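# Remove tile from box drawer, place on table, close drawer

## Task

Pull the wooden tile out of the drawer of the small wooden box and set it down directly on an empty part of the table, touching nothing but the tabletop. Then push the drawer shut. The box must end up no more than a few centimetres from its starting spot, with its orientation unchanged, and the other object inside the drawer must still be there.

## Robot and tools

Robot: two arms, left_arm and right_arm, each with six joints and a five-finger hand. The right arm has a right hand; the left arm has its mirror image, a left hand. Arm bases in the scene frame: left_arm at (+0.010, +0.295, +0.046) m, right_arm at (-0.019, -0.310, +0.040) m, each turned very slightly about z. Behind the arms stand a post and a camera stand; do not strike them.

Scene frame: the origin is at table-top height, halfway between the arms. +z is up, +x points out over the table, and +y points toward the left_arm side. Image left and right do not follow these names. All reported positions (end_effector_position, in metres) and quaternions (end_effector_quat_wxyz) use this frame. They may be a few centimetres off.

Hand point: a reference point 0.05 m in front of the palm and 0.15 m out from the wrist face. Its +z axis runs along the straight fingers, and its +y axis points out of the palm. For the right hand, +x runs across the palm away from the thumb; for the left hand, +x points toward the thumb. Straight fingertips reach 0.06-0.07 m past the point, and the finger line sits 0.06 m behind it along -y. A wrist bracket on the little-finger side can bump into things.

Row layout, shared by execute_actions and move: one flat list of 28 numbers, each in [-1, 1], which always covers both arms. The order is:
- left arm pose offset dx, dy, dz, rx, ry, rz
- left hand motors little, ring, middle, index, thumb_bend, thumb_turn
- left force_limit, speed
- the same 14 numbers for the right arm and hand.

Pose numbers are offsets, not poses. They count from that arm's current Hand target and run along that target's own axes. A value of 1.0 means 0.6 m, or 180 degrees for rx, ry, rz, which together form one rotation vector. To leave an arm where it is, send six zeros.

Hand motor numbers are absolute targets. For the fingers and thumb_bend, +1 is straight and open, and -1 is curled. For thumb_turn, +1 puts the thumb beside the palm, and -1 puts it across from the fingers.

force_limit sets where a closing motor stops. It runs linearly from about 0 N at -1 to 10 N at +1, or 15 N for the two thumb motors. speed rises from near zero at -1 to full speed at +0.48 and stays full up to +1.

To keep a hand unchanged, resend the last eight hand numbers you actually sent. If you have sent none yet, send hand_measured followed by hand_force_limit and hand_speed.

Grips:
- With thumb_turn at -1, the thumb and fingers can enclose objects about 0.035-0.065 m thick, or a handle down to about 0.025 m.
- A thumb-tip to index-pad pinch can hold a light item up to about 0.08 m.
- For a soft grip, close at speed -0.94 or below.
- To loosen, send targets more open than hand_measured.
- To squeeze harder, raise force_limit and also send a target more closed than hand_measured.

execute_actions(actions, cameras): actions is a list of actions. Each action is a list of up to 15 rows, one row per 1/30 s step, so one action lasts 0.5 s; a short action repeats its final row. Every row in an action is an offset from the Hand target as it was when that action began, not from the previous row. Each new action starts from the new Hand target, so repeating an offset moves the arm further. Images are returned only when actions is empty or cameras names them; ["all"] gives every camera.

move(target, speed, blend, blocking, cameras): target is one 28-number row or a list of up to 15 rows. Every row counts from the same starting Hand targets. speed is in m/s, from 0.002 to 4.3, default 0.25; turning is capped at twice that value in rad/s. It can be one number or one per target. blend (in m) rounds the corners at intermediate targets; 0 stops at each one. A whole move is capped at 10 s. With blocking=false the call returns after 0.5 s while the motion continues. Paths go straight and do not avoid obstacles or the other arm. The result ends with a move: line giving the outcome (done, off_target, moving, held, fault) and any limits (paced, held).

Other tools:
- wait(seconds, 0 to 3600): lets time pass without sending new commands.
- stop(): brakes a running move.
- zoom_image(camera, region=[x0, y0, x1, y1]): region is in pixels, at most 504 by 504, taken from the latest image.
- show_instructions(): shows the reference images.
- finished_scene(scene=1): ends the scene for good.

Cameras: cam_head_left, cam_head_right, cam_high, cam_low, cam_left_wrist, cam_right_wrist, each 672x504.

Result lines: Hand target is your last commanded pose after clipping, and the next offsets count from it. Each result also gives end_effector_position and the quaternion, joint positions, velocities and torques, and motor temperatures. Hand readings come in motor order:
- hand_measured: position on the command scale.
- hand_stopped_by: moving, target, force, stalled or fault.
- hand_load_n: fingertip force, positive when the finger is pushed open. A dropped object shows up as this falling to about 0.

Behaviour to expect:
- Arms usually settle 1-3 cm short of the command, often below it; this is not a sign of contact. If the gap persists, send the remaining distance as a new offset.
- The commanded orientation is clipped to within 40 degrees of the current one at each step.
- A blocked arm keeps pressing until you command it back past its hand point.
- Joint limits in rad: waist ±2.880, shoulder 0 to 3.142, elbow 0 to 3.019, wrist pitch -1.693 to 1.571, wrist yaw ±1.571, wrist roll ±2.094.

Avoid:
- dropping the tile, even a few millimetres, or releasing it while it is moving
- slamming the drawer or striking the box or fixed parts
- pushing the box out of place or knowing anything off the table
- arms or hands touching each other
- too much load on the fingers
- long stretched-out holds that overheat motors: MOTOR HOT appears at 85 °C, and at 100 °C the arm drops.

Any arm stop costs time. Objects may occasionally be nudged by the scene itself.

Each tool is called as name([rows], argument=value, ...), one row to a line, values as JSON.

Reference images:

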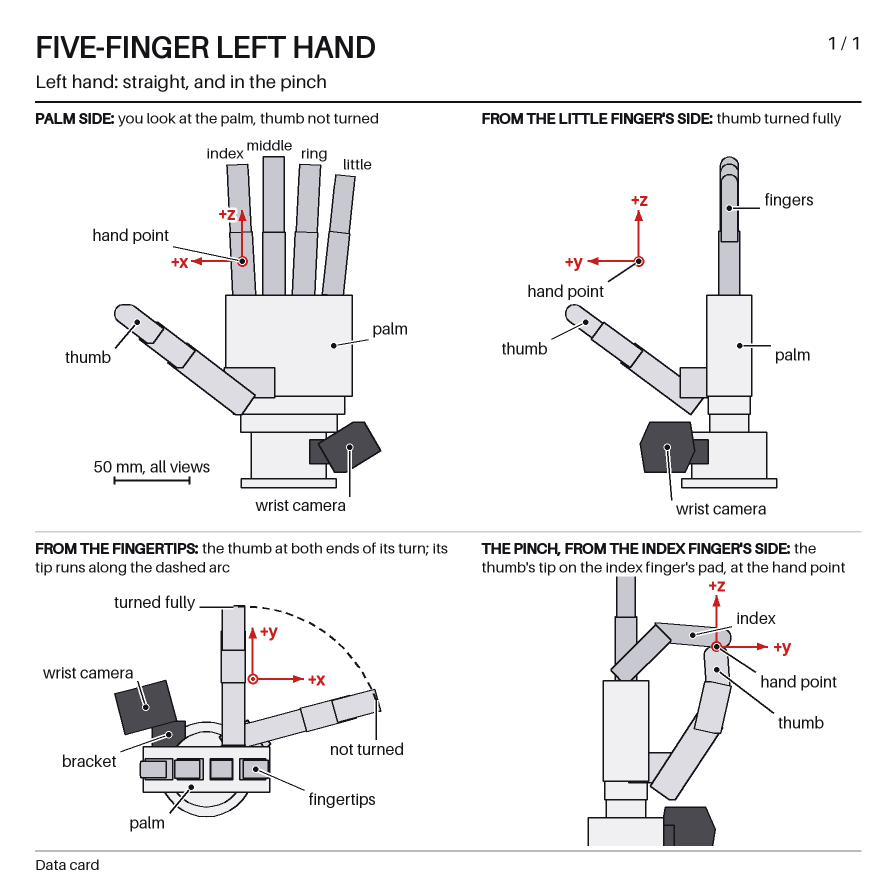

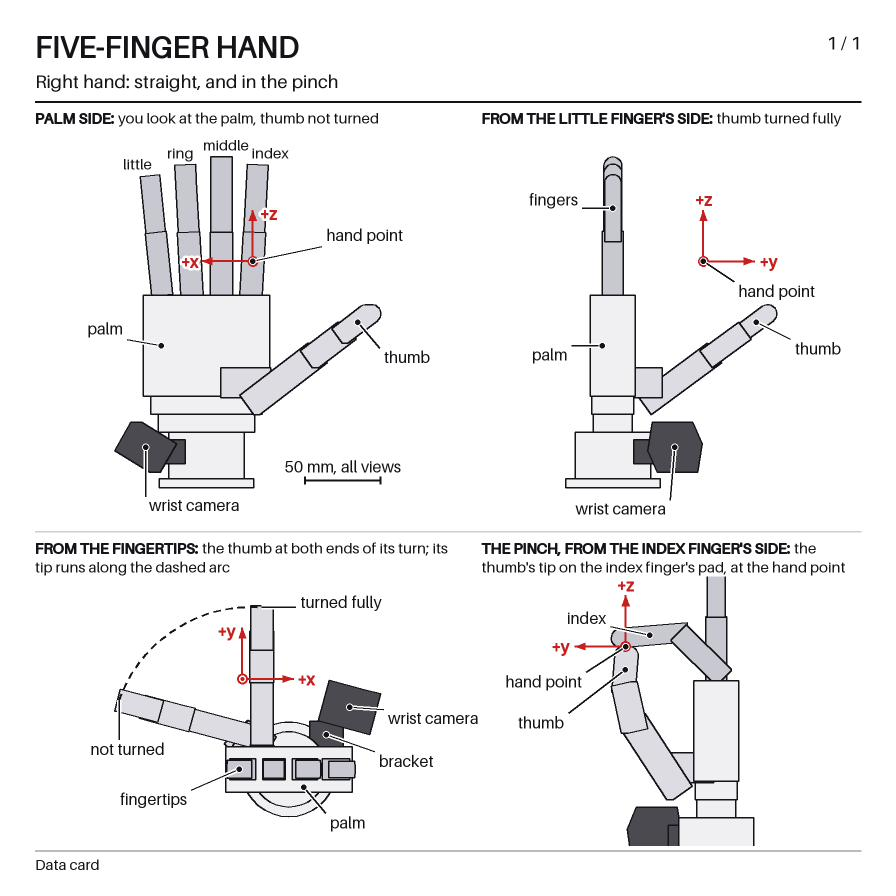

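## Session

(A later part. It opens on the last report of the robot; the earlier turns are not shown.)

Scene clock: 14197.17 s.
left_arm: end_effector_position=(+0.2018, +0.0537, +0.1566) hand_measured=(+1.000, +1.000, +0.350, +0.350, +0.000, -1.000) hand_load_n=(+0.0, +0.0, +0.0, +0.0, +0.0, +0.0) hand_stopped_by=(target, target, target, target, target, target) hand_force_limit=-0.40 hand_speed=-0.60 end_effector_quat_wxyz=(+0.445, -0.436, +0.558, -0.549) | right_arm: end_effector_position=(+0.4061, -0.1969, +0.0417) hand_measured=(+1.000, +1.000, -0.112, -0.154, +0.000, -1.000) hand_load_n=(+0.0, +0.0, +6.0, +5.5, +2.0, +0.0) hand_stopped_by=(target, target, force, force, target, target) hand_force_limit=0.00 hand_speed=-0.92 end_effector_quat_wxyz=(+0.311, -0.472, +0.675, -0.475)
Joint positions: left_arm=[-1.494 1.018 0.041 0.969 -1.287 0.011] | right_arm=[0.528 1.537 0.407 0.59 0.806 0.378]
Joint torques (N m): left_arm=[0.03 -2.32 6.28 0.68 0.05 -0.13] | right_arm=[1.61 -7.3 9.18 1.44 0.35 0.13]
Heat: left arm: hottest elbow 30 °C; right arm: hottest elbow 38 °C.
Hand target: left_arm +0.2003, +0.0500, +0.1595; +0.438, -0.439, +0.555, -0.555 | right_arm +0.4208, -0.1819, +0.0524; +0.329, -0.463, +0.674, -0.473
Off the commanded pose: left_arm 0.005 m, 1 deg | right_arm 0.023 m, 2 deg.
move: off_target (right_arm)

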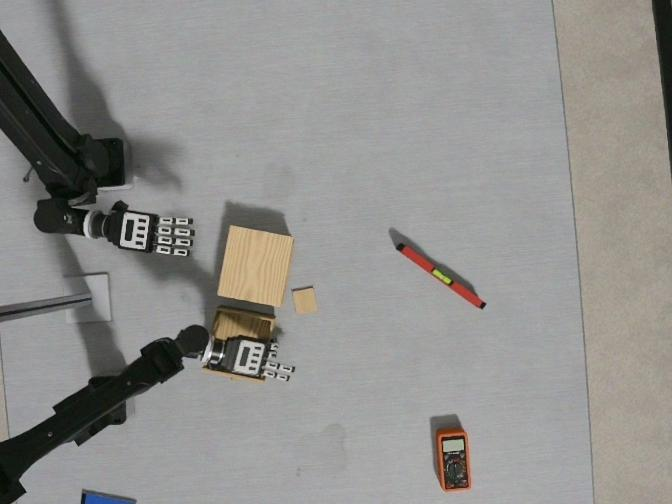

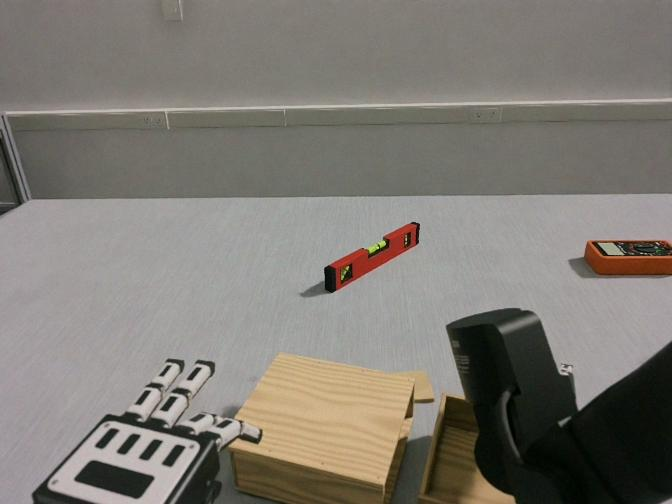

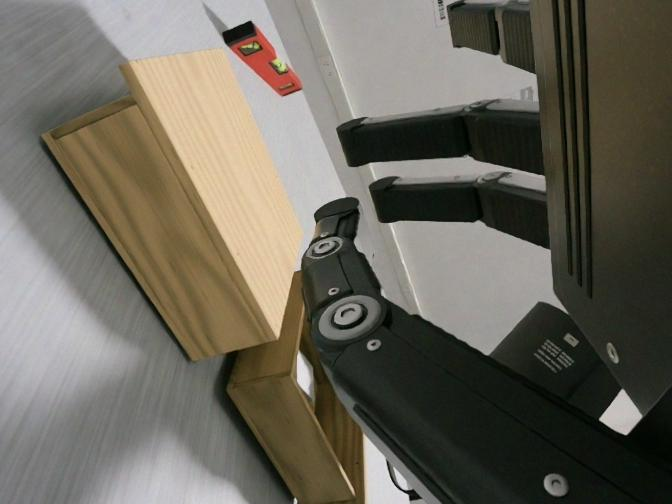

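move(target=[0,0,0,0,0,0,1,1,0.35,0.35,0,-1,-0.4,-0.6,-0.031,-0.0132,0.0017,0,-0.0052,-0.0019,1,1,-0.3,-0.3,0,-1,0.0,-0.92], speed=0.05, cameras=["cam_high","cam_low","cam_left_wrist"])

zoom_image(camera="cam_high", region=[200, 285, 250, 335])

zoom_image(camera="cam_high", region=[250, 285, 300, 335])

zoom_image(camera="cam_low", region=[340, 360, 500, 504])

zoom_image(camera="cam_left_wrist", region=[170, 270, 390, 504])

Scene clock: 14244.20 s.
left_arm: end_effector_position=(+0.2018, +0.0537, +0.1566) hand_measured=(+1.000, +1.000, +0.350, +0.350, +0.000, -1.000) hand_load_n=(-0.5, +0.0, +0.0, +0.0, +0.0, +0.0) hand_stopped_by=(target, target, target, target, target, target) hand_force_limit=-0.40 hand_speed=-0.60 end_effector_quat_wxyz=(+0.445, -0.436, +0.558, -0.549) | right_arm: end_effector_position=(+0.4171, -0.1812, +0.0489) hand_measured=(+1.000, +1.000, -0.112, -0.154, +0.000, -1.000) hand_load_n=(+0.0, +0.0, +6.0, +5.5, +2.0, +0.0) hand_stopped_by=(target, target, force, force, target, target) hand_force_limit=0.00 hand_speed=-0.92 end_effector_quat_wxyz=(+0.316, -0.477, +0.671, -0.472)
Joint positions: left_arm=[-1.494 1.018 0.041 0.969 -1.287 0.011] | right_arm=[0.548 1.539 0.452 0.548 0.809 0.38]
Joint torques (N m): left_arm=[0.03 -2.14 6.31 0.68 0.05 -0.13] | right_arm=[1.55 -7.71 9.44 1.44 0.35 0.15]
Heat: left arm: hottest elbow 30 °C; right arm: hottest elbow 40 °C.
Hand target: left_arm +0.2003, +0.0500, +0.1595; +0.438, -0.439, +0.555, -0.555 | right_arm +0.4308, -0.1659, +0.0597; +0.333, -0.469, +0.670, -0.470
Off the commanded pose: left_arm 0.005 m, 1 deg | right_arm 0.023 m, 2 deg.
move: off_target (right_arm)

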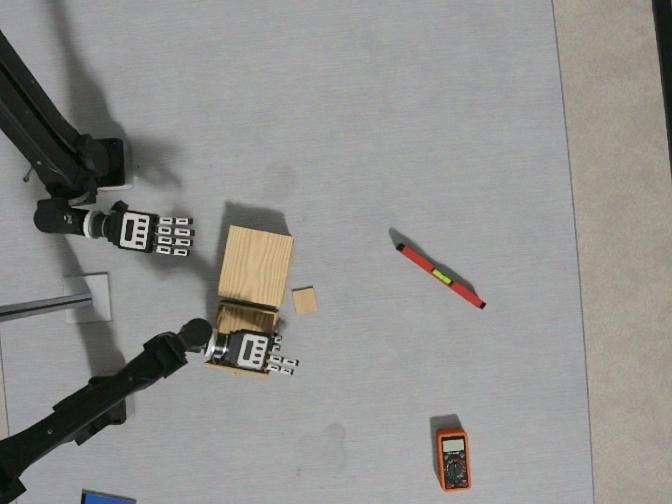

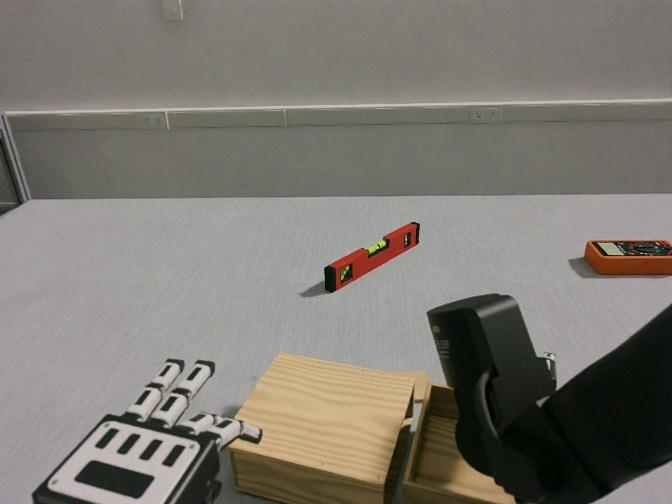

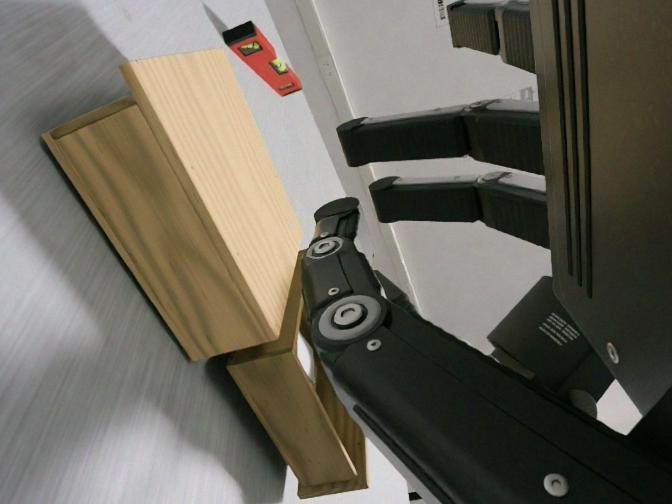

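Scaled by 10.080 from the camera's image (finer frame: 960x720).

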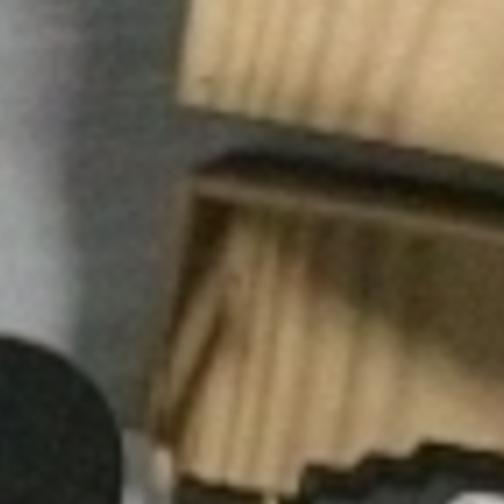

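Scaled by 10.080 from the camera's image (finer frame: 960x720).

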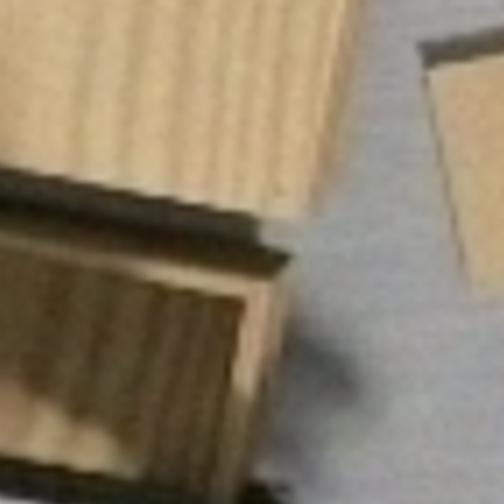

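Scaled by 3.150 from the camera's image (finer frame: 960x720).

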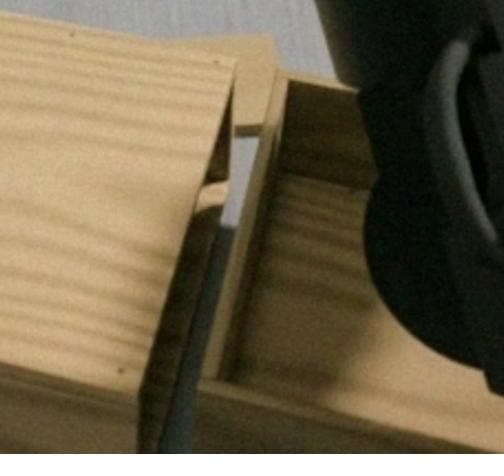

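Scaled by 2.154 from the camera's image (finer frame: 960x720).

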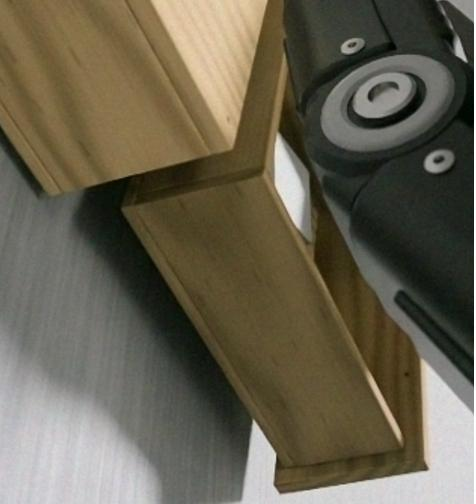

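zoom_image(camera="cam_low", region=[380, 364, 450, 434])

zoom_image(camera="cam_low", region=[370, 434, 440, 504])

zoom_image(camera="cam_left_wrist", region=[180, 320, 300, 420])

Scaled by 7.200 from the camera's image (finer frame: 960x720).

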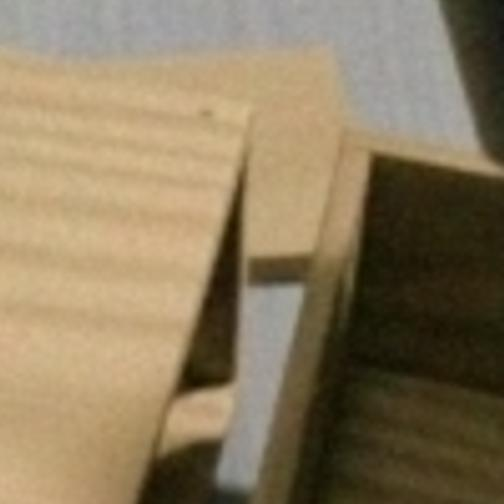

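Scaled by 7.200 from the camera's image (finer frame: 960x720).

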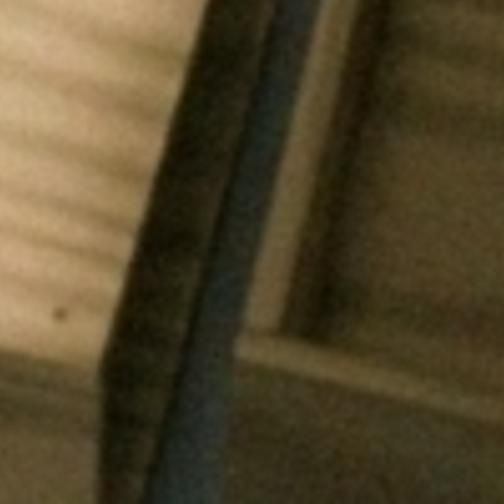

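Scaled by 4.200 from the camera's image (finer frame: 960x720).

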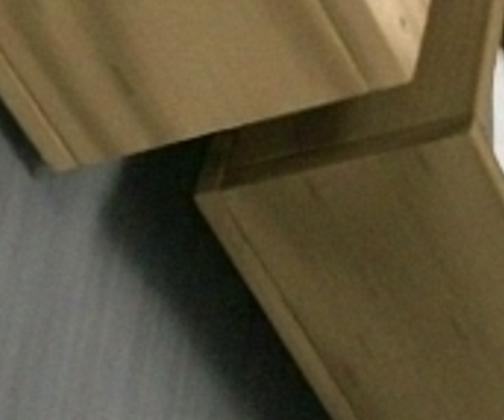

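move([
  [0,0,0,0,0,0,1,1,0.35,0.35,0,-1,-0.4,-0.6,0.0574,0.0096,-0.0036,0,0.0209,0.0076,1,1,-0.3,-0.3,0,-1,0.0,-0.92],
  [0,0,0,0,0,0,1,1,0.35,0.35,0,-1,-0.4,-0.6,0.0008,0.0142,-0.0025,0,0.0209,0.0076,1,1,-0.3,-0.3,0,-1,0.0,-0.92],
], speed=0.05, cameras=["cam_high","cam_low","cam_left_wrist"])

zoom_image(camera="cam_high", region=[200, 285, 250, 335])

zoom_image(camera="cam_high", region=[250, 285, 300, 335])

zoom_image(camera="cam_low", region=[340, 360, 500, 504])

zoom_image(camera="cam_left_wrist", region=[180, 320, 300, 420])

Scene clock: 14386.70 s.
left_arm: end_effector_position=(+0.2018, +0.0537, +0.1566) hand_measured=(+1.000, +1.000, +0.350, +0.350, +0.000, -1.000) hand_load_n=(+0.0, +0.0, +0.0, -0.5, +0.0, +0.0) hand_stopped_by=(target, target, target, target, target, target) hand_force_limit=-0.40 hand_speed=-0.60 end_effector_quat_wxyz=(+0.445, -0.436, +0.558, -0.549) | right_arm: end_effector_position=(+0.4132, -0.1800, +0.0422) hand_measured=(+1.000, +1.000, -0.112, -0.154, +0.000, -1.000) hand_load_n=(+0.0, +0.0, +6.0, +5.5, +2.5, -0.5) hand_stopped_by=(target, target, force, force, target, target) hand_force_limit=0.00 hand_speed=-0.92 end_effector_quat_wxyz=(+0.299, -0.454, +0.686, -0.484)
Joint positions: left_arm=[-1.494 1.018 0.041 0.969 -1.287 0.011] | right_arm=[0.584 1.567 0.47 0.495 0.898 0.462]
Joint torques (N m): left_arm=[-0.21 -2.08 6.35 0.66 0.05 -0.13] | right_arm=[1.49 -7.88 9.22 1.35 0.42 0.15]
Heat: left arm: hottest elbow 30 °C; right arm: hottest elbow 41 °C.
Hand target: left_arm +0.2003, +0.0500, +0.1595; +0.438, -0.439, +0.555, -0.555 | right_arm +0.4266, -0.1650, +0.0521; +0.316, -0.445, +0.686, -0.481
Off the commanded pose: left_arm 0.005 m, 1 deg | right_arm 0.023 m, 2 deg.
move: off_target (right_arm)

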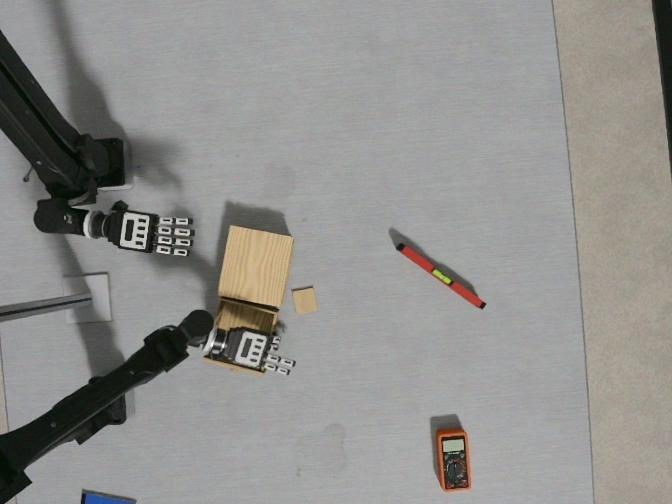

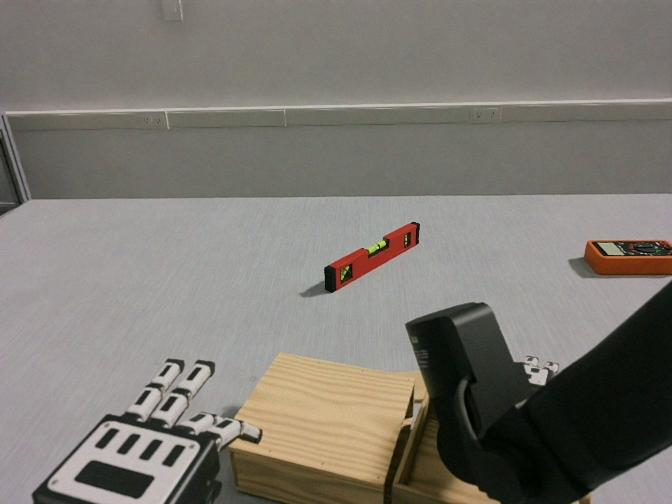

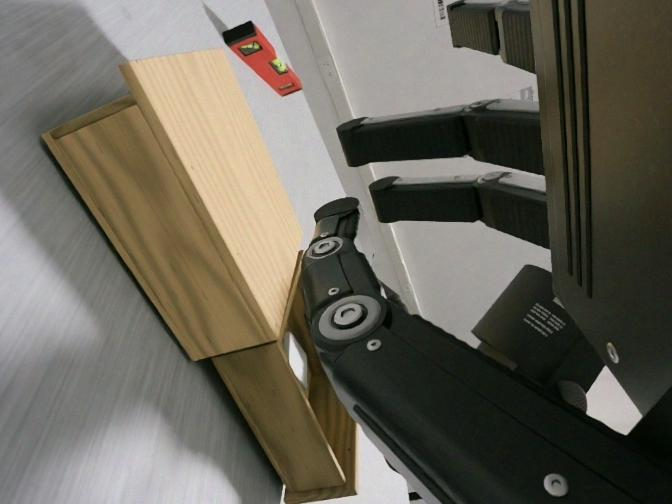

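Scaled by 10.080 from the camera's image (finer frame: 960x720).

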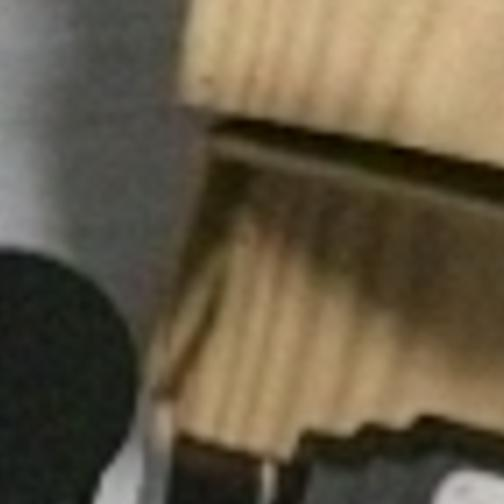

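Scaled by 10.080 from the camera's image (finer frame: 960x720).

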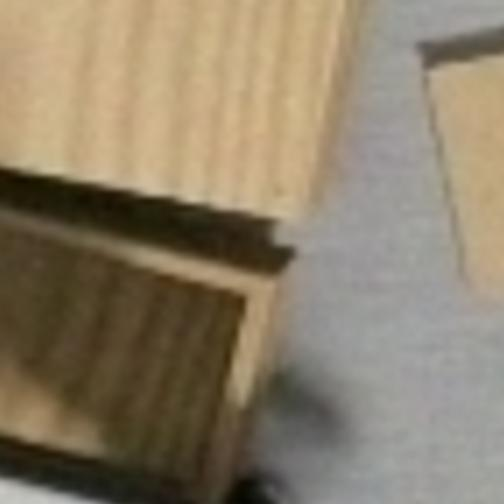

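Scaled by 3.150 from the camera's image (finer frame: 960x720).

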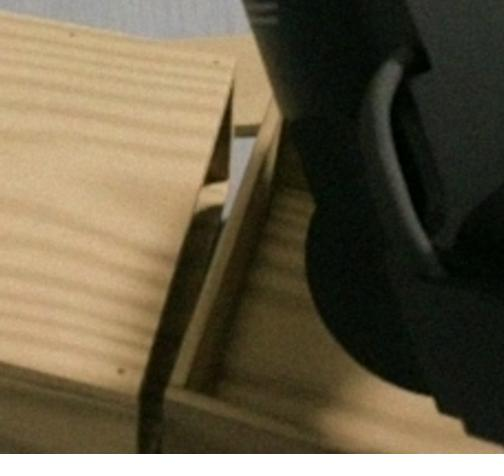

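Scaled by 4.200 from the camera's image (finer frame: 960x720).

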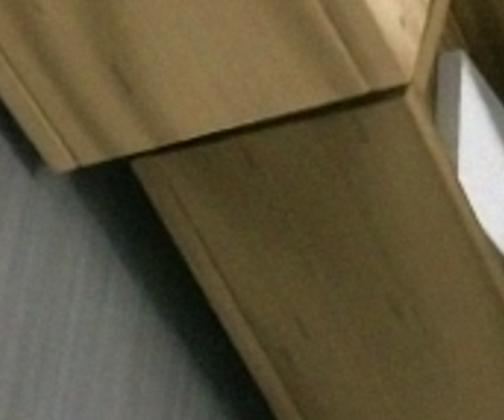

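move(target=[0,0,0,0,0,0,1,1,0.35,0.35,0,-1,-0.4,-0.6,-0.0197,0.0012,-0.0033,0,0,0,1,1,-0.3,-0.3,0,-1,0.0,-0.92], speed=0.04, cameras=["cam_high","cam_low","cam_left_wrist"])

zoom_image(camera="cam_high", region=[200, 285, 250, 335])

zoom_image(camera="cam_high", region=[250, 285, 300, 335])

zoom_image(camera="cam_low", region=[340, 360, 500, 504])

zoom_image(camera="cam_left_wrist", region=[180, 320, 300, 420])

Scene clock: 14423.97 s.
left_arm: end_effector_position=(+0.2018, +0.0537, +0.1566) hand_measured=(+1.000, +1.000, +0.350, +0.350, +0.000, -1.000) hand_load_n=(+0.0, -0.5, +0.0, +0.0, +0.0, +0.0) hand_stopped_by=(target, target, target, target, target, target) hand_force_limit=-0.40 hand_speed=-0.60 end_effector_quat_wxyz=(+0.445, -0.436, +0.558, -0.549) | right_arm: end_effector_position=(+0.4159, -0.1701, +0.0416) hand_measured=(+1.000, +1.000, -0.112, -0.154, +0.000, -1.000) hand_load_n=(+0.0, +0.0, +7.0, +5.0, +2.0, -0.5) hand_stopped_by=(target, target, force, force, target, target) hand_force_limit=0.00 hand_speed=-0.92 end_effector_quat_wxyz=(+0.298, -0.454, +0.686, -0.485)
Joint positions: left_arm=[-1.494 1.018 0.041 0.969 -1.287 0.011] | right_arm=[0.606 1.581 0.495 0.466 0.918 0.483]
Joint torques (N m): left_arm=[-0.21 -2.2 6.28 0.68 0.04 -0.13] | right_arm=[1.67 -8.23 9.46 1.37 0.42 0.16]
Heat: left arm: hottest elbow 30 °C; right arm: hottest elbow 40 °C.
Hand target: left_arm +0.2003, +0.0500, +0.1595; +0.438, -0.439, +0.555, -0.555 | right_arm +0.4294, -0.1533, +0.0520; +0.316, -0.445, +0.686, -0.481
Off the commanded pose: left_arm 0.005 m, 1 deg | right_arm 0.024 m, 2 deg.
move: off_target (right_arm)

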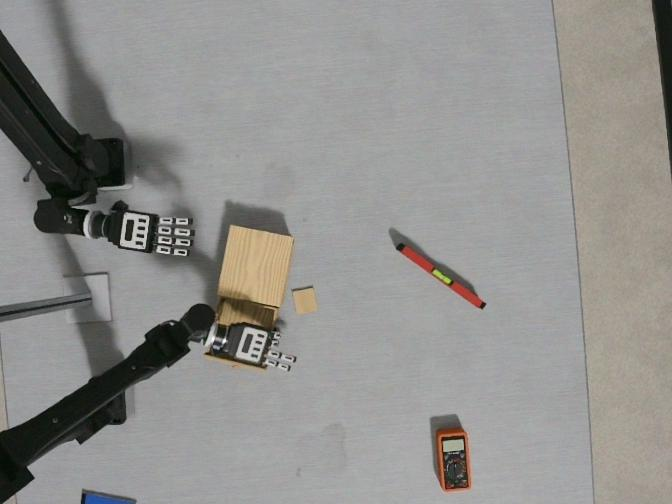

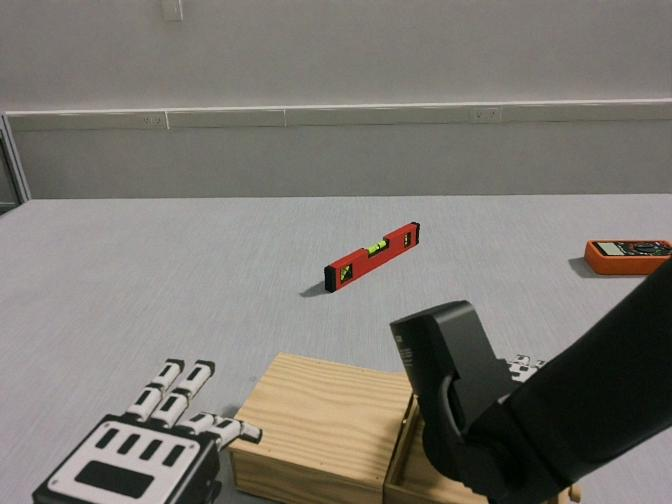

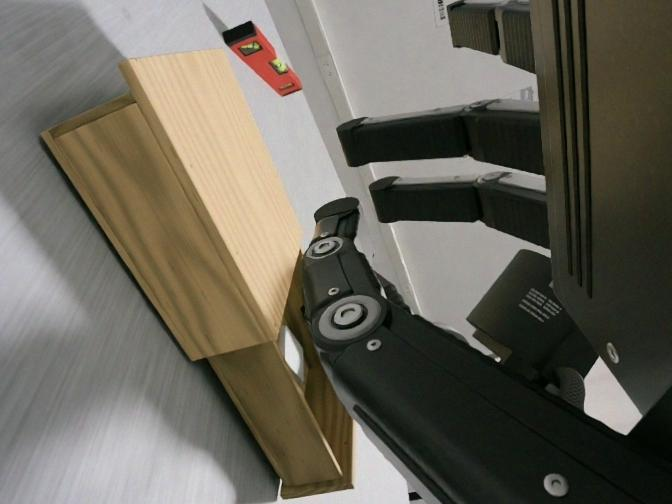

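Scaled by 10.080 from the camera's image (finer frame: 960x720).

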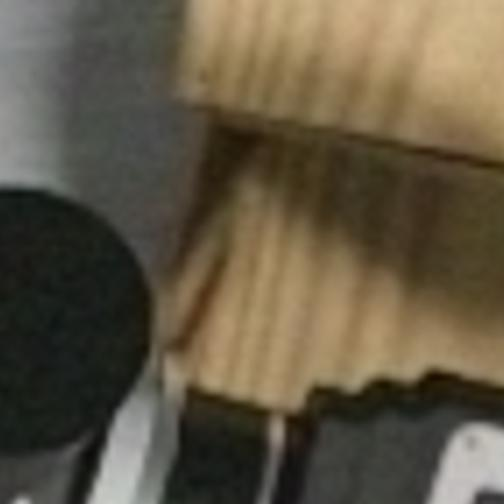

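Scaled by 10.080 from the camera's image (finer frame: 960x720).

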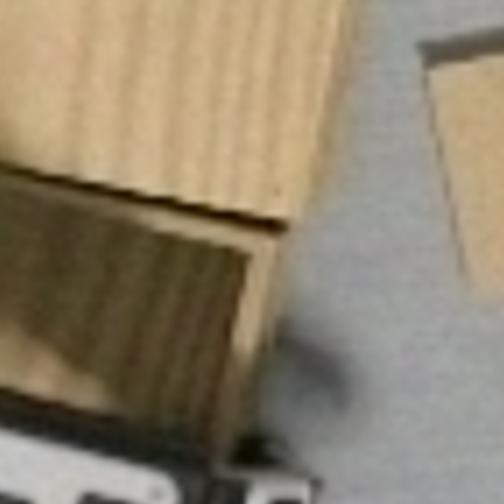

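Scaled by 3.150 from the camera's image (finer frame: 960x720).

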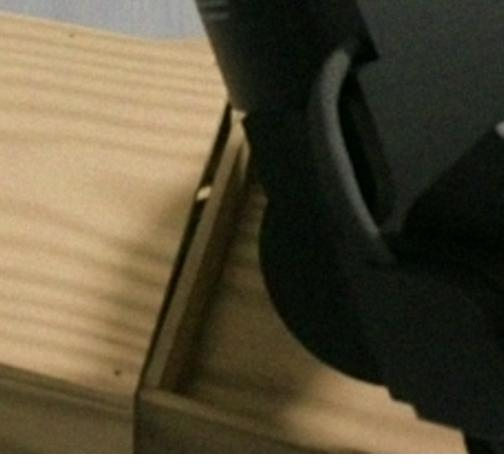

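Scaled by 4.200 from the camera's image (finer frame: 960x720).

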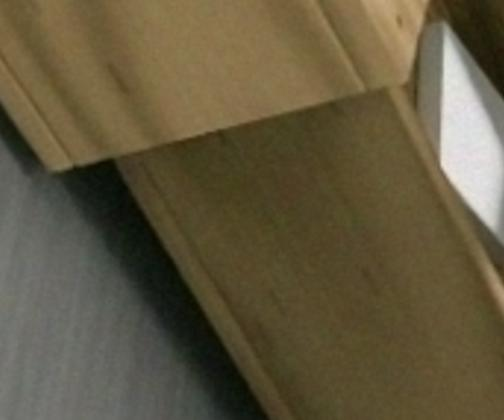

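move(target=[0,0,0,0,0,0,1,1,0.35,0.35,0,-1,-0.4,-0.6,-0.0085,0.0,-0.0014,0,0,0,1,1,-0.3,-0.3,0,-1,0.0,-0.92], speed=0.04, cameras=["cam_high","cam_low","cam_left_wrist"])

zoom_image(camera="cam_high", region=[200, 285, 250, 335])

zoom_image(camera="cam_high", region=[250, 285, 300, 335])

zoom_image(camera="cam_low", region=[360, 374, 460, 504])

zoom_image(camera="cam_left_wrist", region=[180, 320, 300, 420])

Scene clock: 14442.97 s.
left_arm: end_effector_position=(+0.2018, +0.0537, +0.1566) hand_measured=(+1.000, +1.000, +0.350, +0.350, +0.000, -1.000) hand_load_n=(+0.0, +0.0, +0.0, +0.0, +0.0, +0.0) hand_stopped_by=(target, target, target, target, target, target) hand_force_limit=-0.40 hand_speed=-0.60 end_effector_quat_wxyz=(+0.445, -0.436, +0.558, -0.549) | right_arm: end_effector_position=(+0.4170, -0.1665, +0.0416) hand_measured=(+1.000, +1.000, -0.112, -0.154, +0.000, -1.000) hand_load_n=(+0.0, +0.0, +7.5, +4.0, +2.0, -1.0) hand_stopped_by=(target, target, force, force, target, target) hand_force_limit=0.00 hand_speed=-0.92 end_effector_quat_wxyz=(+0.297, -0.454, +0.686, -0.485)
Joint positions: left_arm=[-1.494 1.018 0.041 0.969 -1.287 0.011] | right_arm=[0.614 1.586 0.505 0.452 0.927 0.491]
Joint torques (N m): left_arm=[-0.21 -2.02 6.32 0.69 0.05 -0.13] | right_arm=[1.73 -7.82 9.69 1.28 0.42 0.12]
Heat: left arm: hottest elbow 30 °C; right arm: hottest elbow 40 °C.
Hand target: left_arm +0.2003, +0.0500, +0.1595; +0.438, -0.439, +0.555, -0.555 | right_arm +0.4308, -0.1483, +0.0525; +0.316, -0.445, +0.686, -0.481
Off the commanded pose: left_arm 0.005 m, 1 deg | right_arm 0.025 m, 2 deg.
move: off_target (right_arm)

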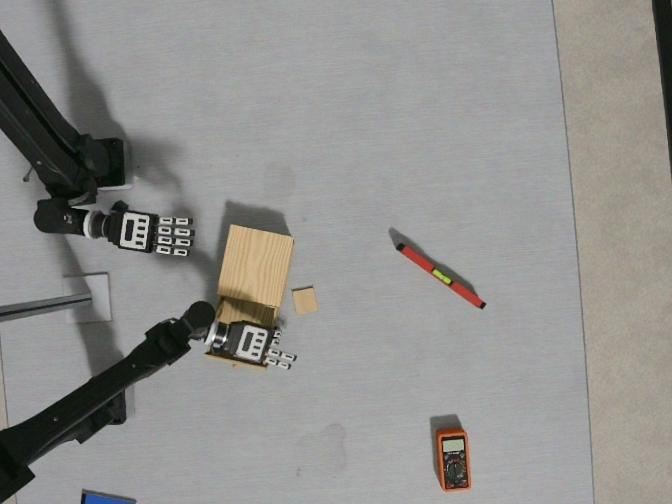

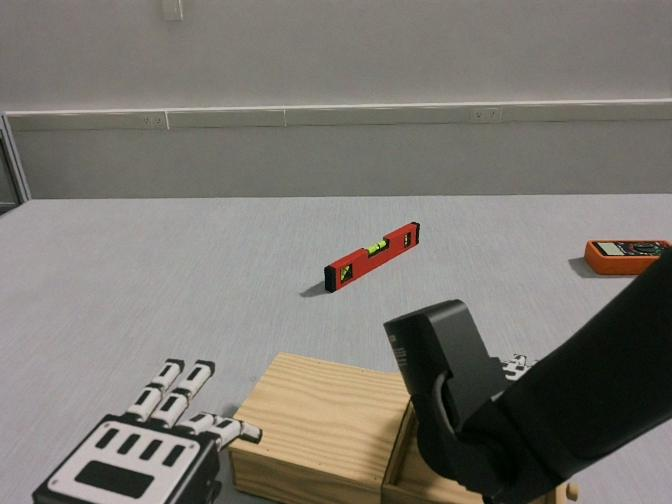

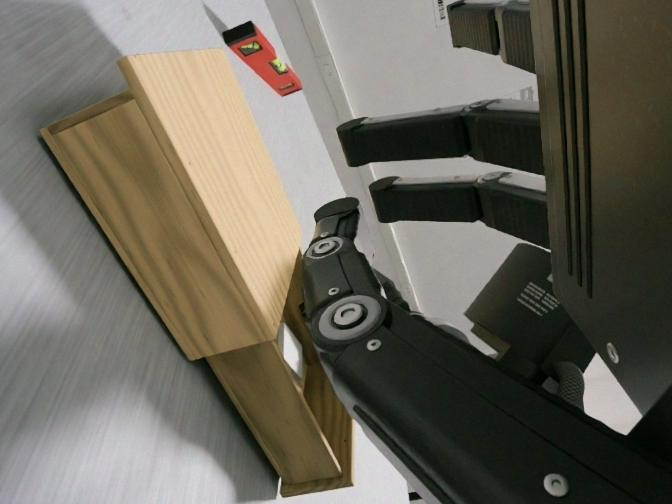

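Scaled by 10.080 from the camera's image (finer frame: 960x720).

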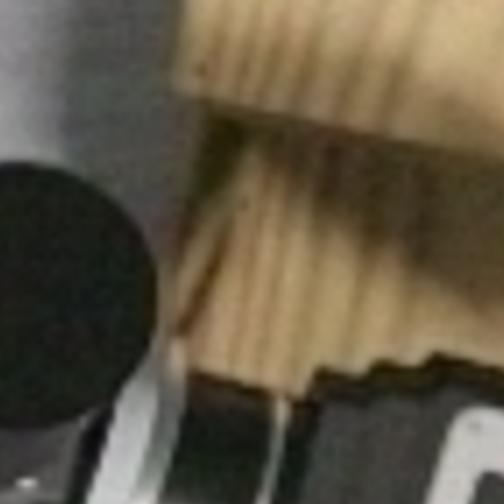

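Scaled by 10.080 from the camera's image (finer frame: 960x720).

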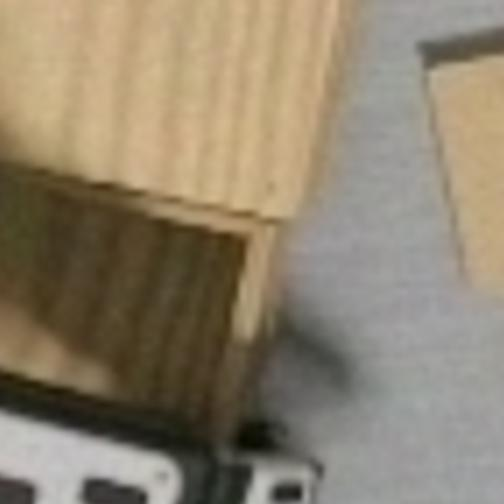

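Scaled by 3.877 from the camera's image (finer frame: 960x720).

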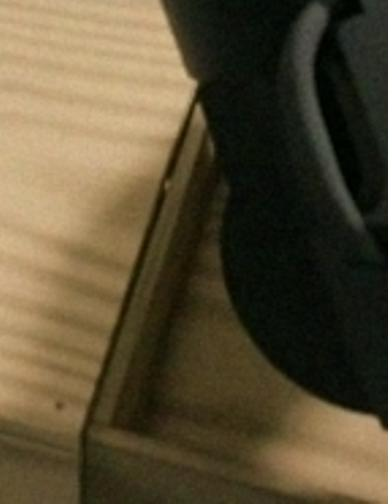

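Scaled by 4.200 from the camera's image (finer frame: 960x720).

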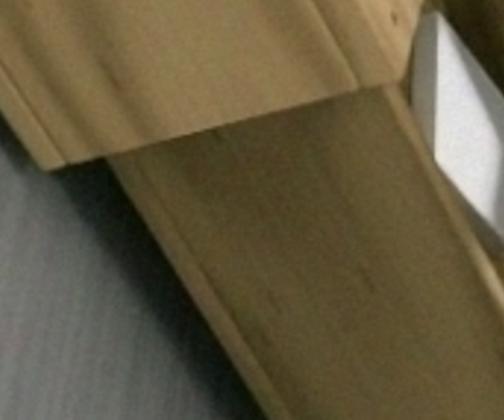

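move([
  [0,0,0,0,0,0,1,1,0.35,0.35,0,-1,-0.4,-0.6,0.0692,-0.0032,0.0063,0,0,0,1,1,-0.3,-0.3,0,-1,0.0,-0.92],
  [0,0,0,0,0,0,1,1,0.35,0.35,0,-1,-0.4,-0.6,0.0075,-0.0008,0.0048,0,0,0,1,1,-0.3,-0.3,0,-1,0.0,-0.92],
], speed=0.05, cameras=["cam_high","cam_low","cam_left_wrist"])

zoom_image(camera="cam_high", region=[200, 285, 250, 335])

zoom_image(camera="cam_high", region=[250, 285, 300, 335])

zoom_image(camera="cam_low", region=[360, 374, 460, 504])

zoom_image(camera="cam_left_wrist", region=[180, 320, 300, 420])

Scene clock: 14477.50 s.
left_arm: end_effector_position=(+0.2018, +0.0537, +0.1566) hand_measured=(+1.000, +1.000, +0.350, +0.350, +0.000, -1.000) hand_load_n=(+0.0, +0.0, +0.0, +0.0, +0.0, +0.0) hand_stopped_by=(target, target, target, target, target, target) hand_force_limit=-0.40 hand_speed=-0.60 end_effector_quat_wxyz=(+0.445, -0.436, +0.558, -0.549) | right_arm: end_effector_position=(+0.4185, -0.1690, +0.0418) hand_measured=(+1.000, +1.000, -0.112, -0.154, +0.000, -1.000) hand_load_n=(+0.0, +0.0, +6.0, +5.5, +2.0, -0.5) hand_stopped_by=(target, target, force, force, target, target) hand_force_limit=0.00 hand_speed=-0.92 end_effector_quat_wxyz=(+0.299, -0.454, +0.686, -0.484)
Joint positions: left_arm=[-1.494 1.018 0.041 0.969 -1.287 0.011] | right_arm=[0.604 1.586 0.5 0.47 0.914 0.48]
Joint torques (N m): left_arm=[-0.15 -2.08 6.3 0.69 0.05 -0.13] | right_arm=[1.49 -8.29 9.35 1.32 0.43 0.16]
Heat: left arm: hottest elbow 30 °C; right arm: hottest elbow 40 °C.
Hand target: left_arm +0.2003, +0.0500, +0.1595; +0.438, -0.439, +0.555, -0.555 | right_arm +0.4316, -0.1535, +0.0519; +0.316, -0.445, +0.686, -0.481
Off the commanded pose: left_arm 0.005 m, 1 deg | right_arm 0.023 m, 2 deg.
move: off_target (right_arm)

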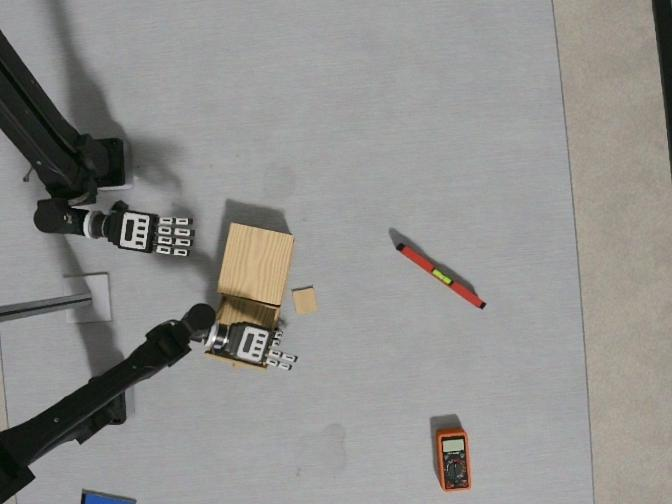

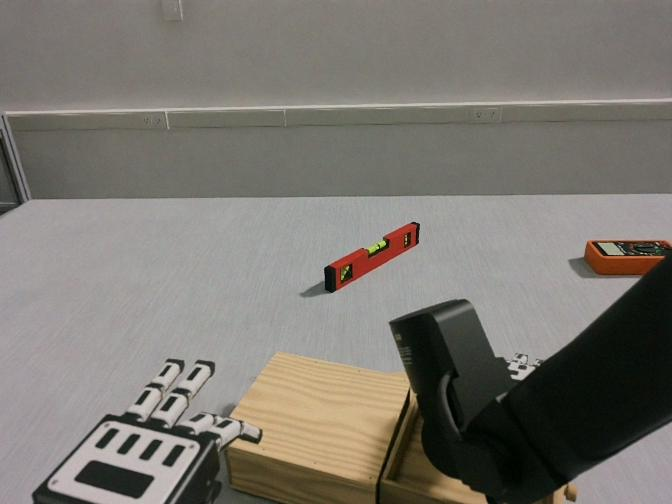

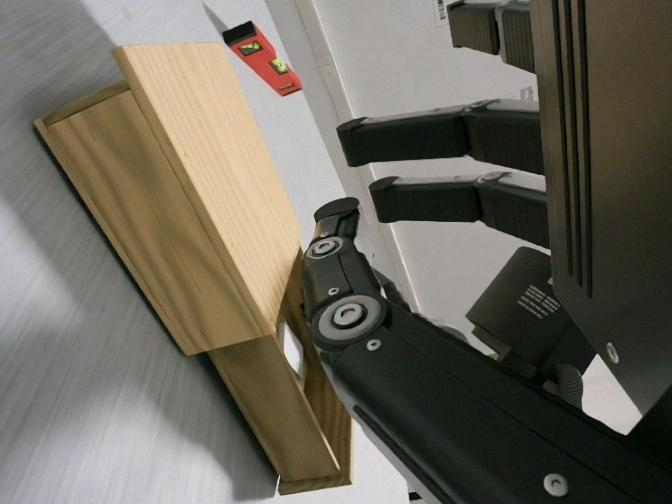

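Scaled by 10.080 from the camera's image (finer frame: 960x720).

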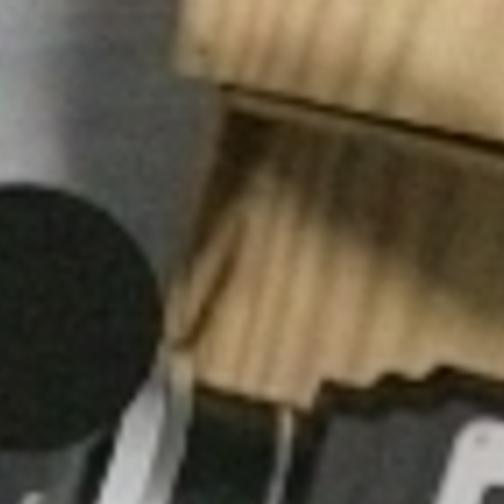

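Scaled by 10.080 from the camera's image (finer frame: 960x720).

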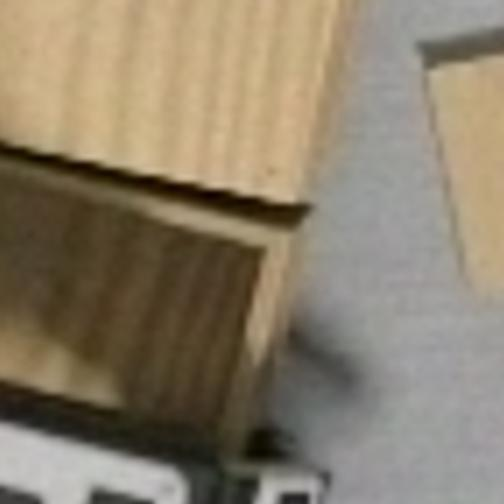

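Scaled by 3.877 from the camera's image (finer frame: 960x720).

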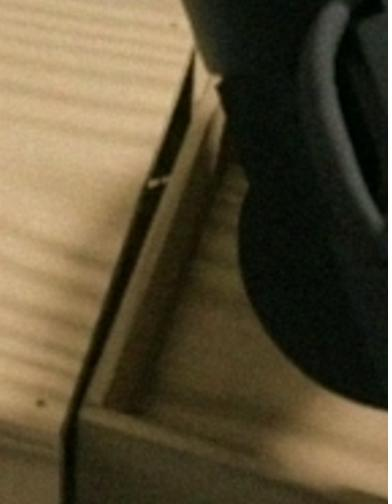

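Scaled by 4.200 from the camera's image (finer frame: 960x720).

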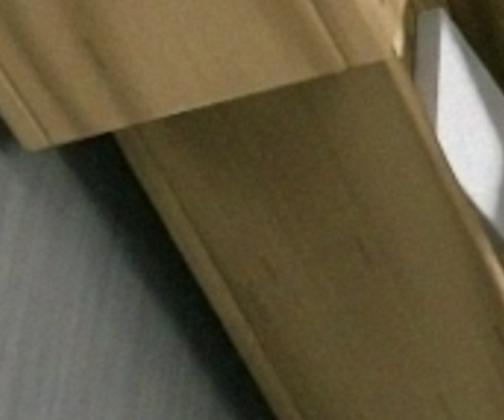

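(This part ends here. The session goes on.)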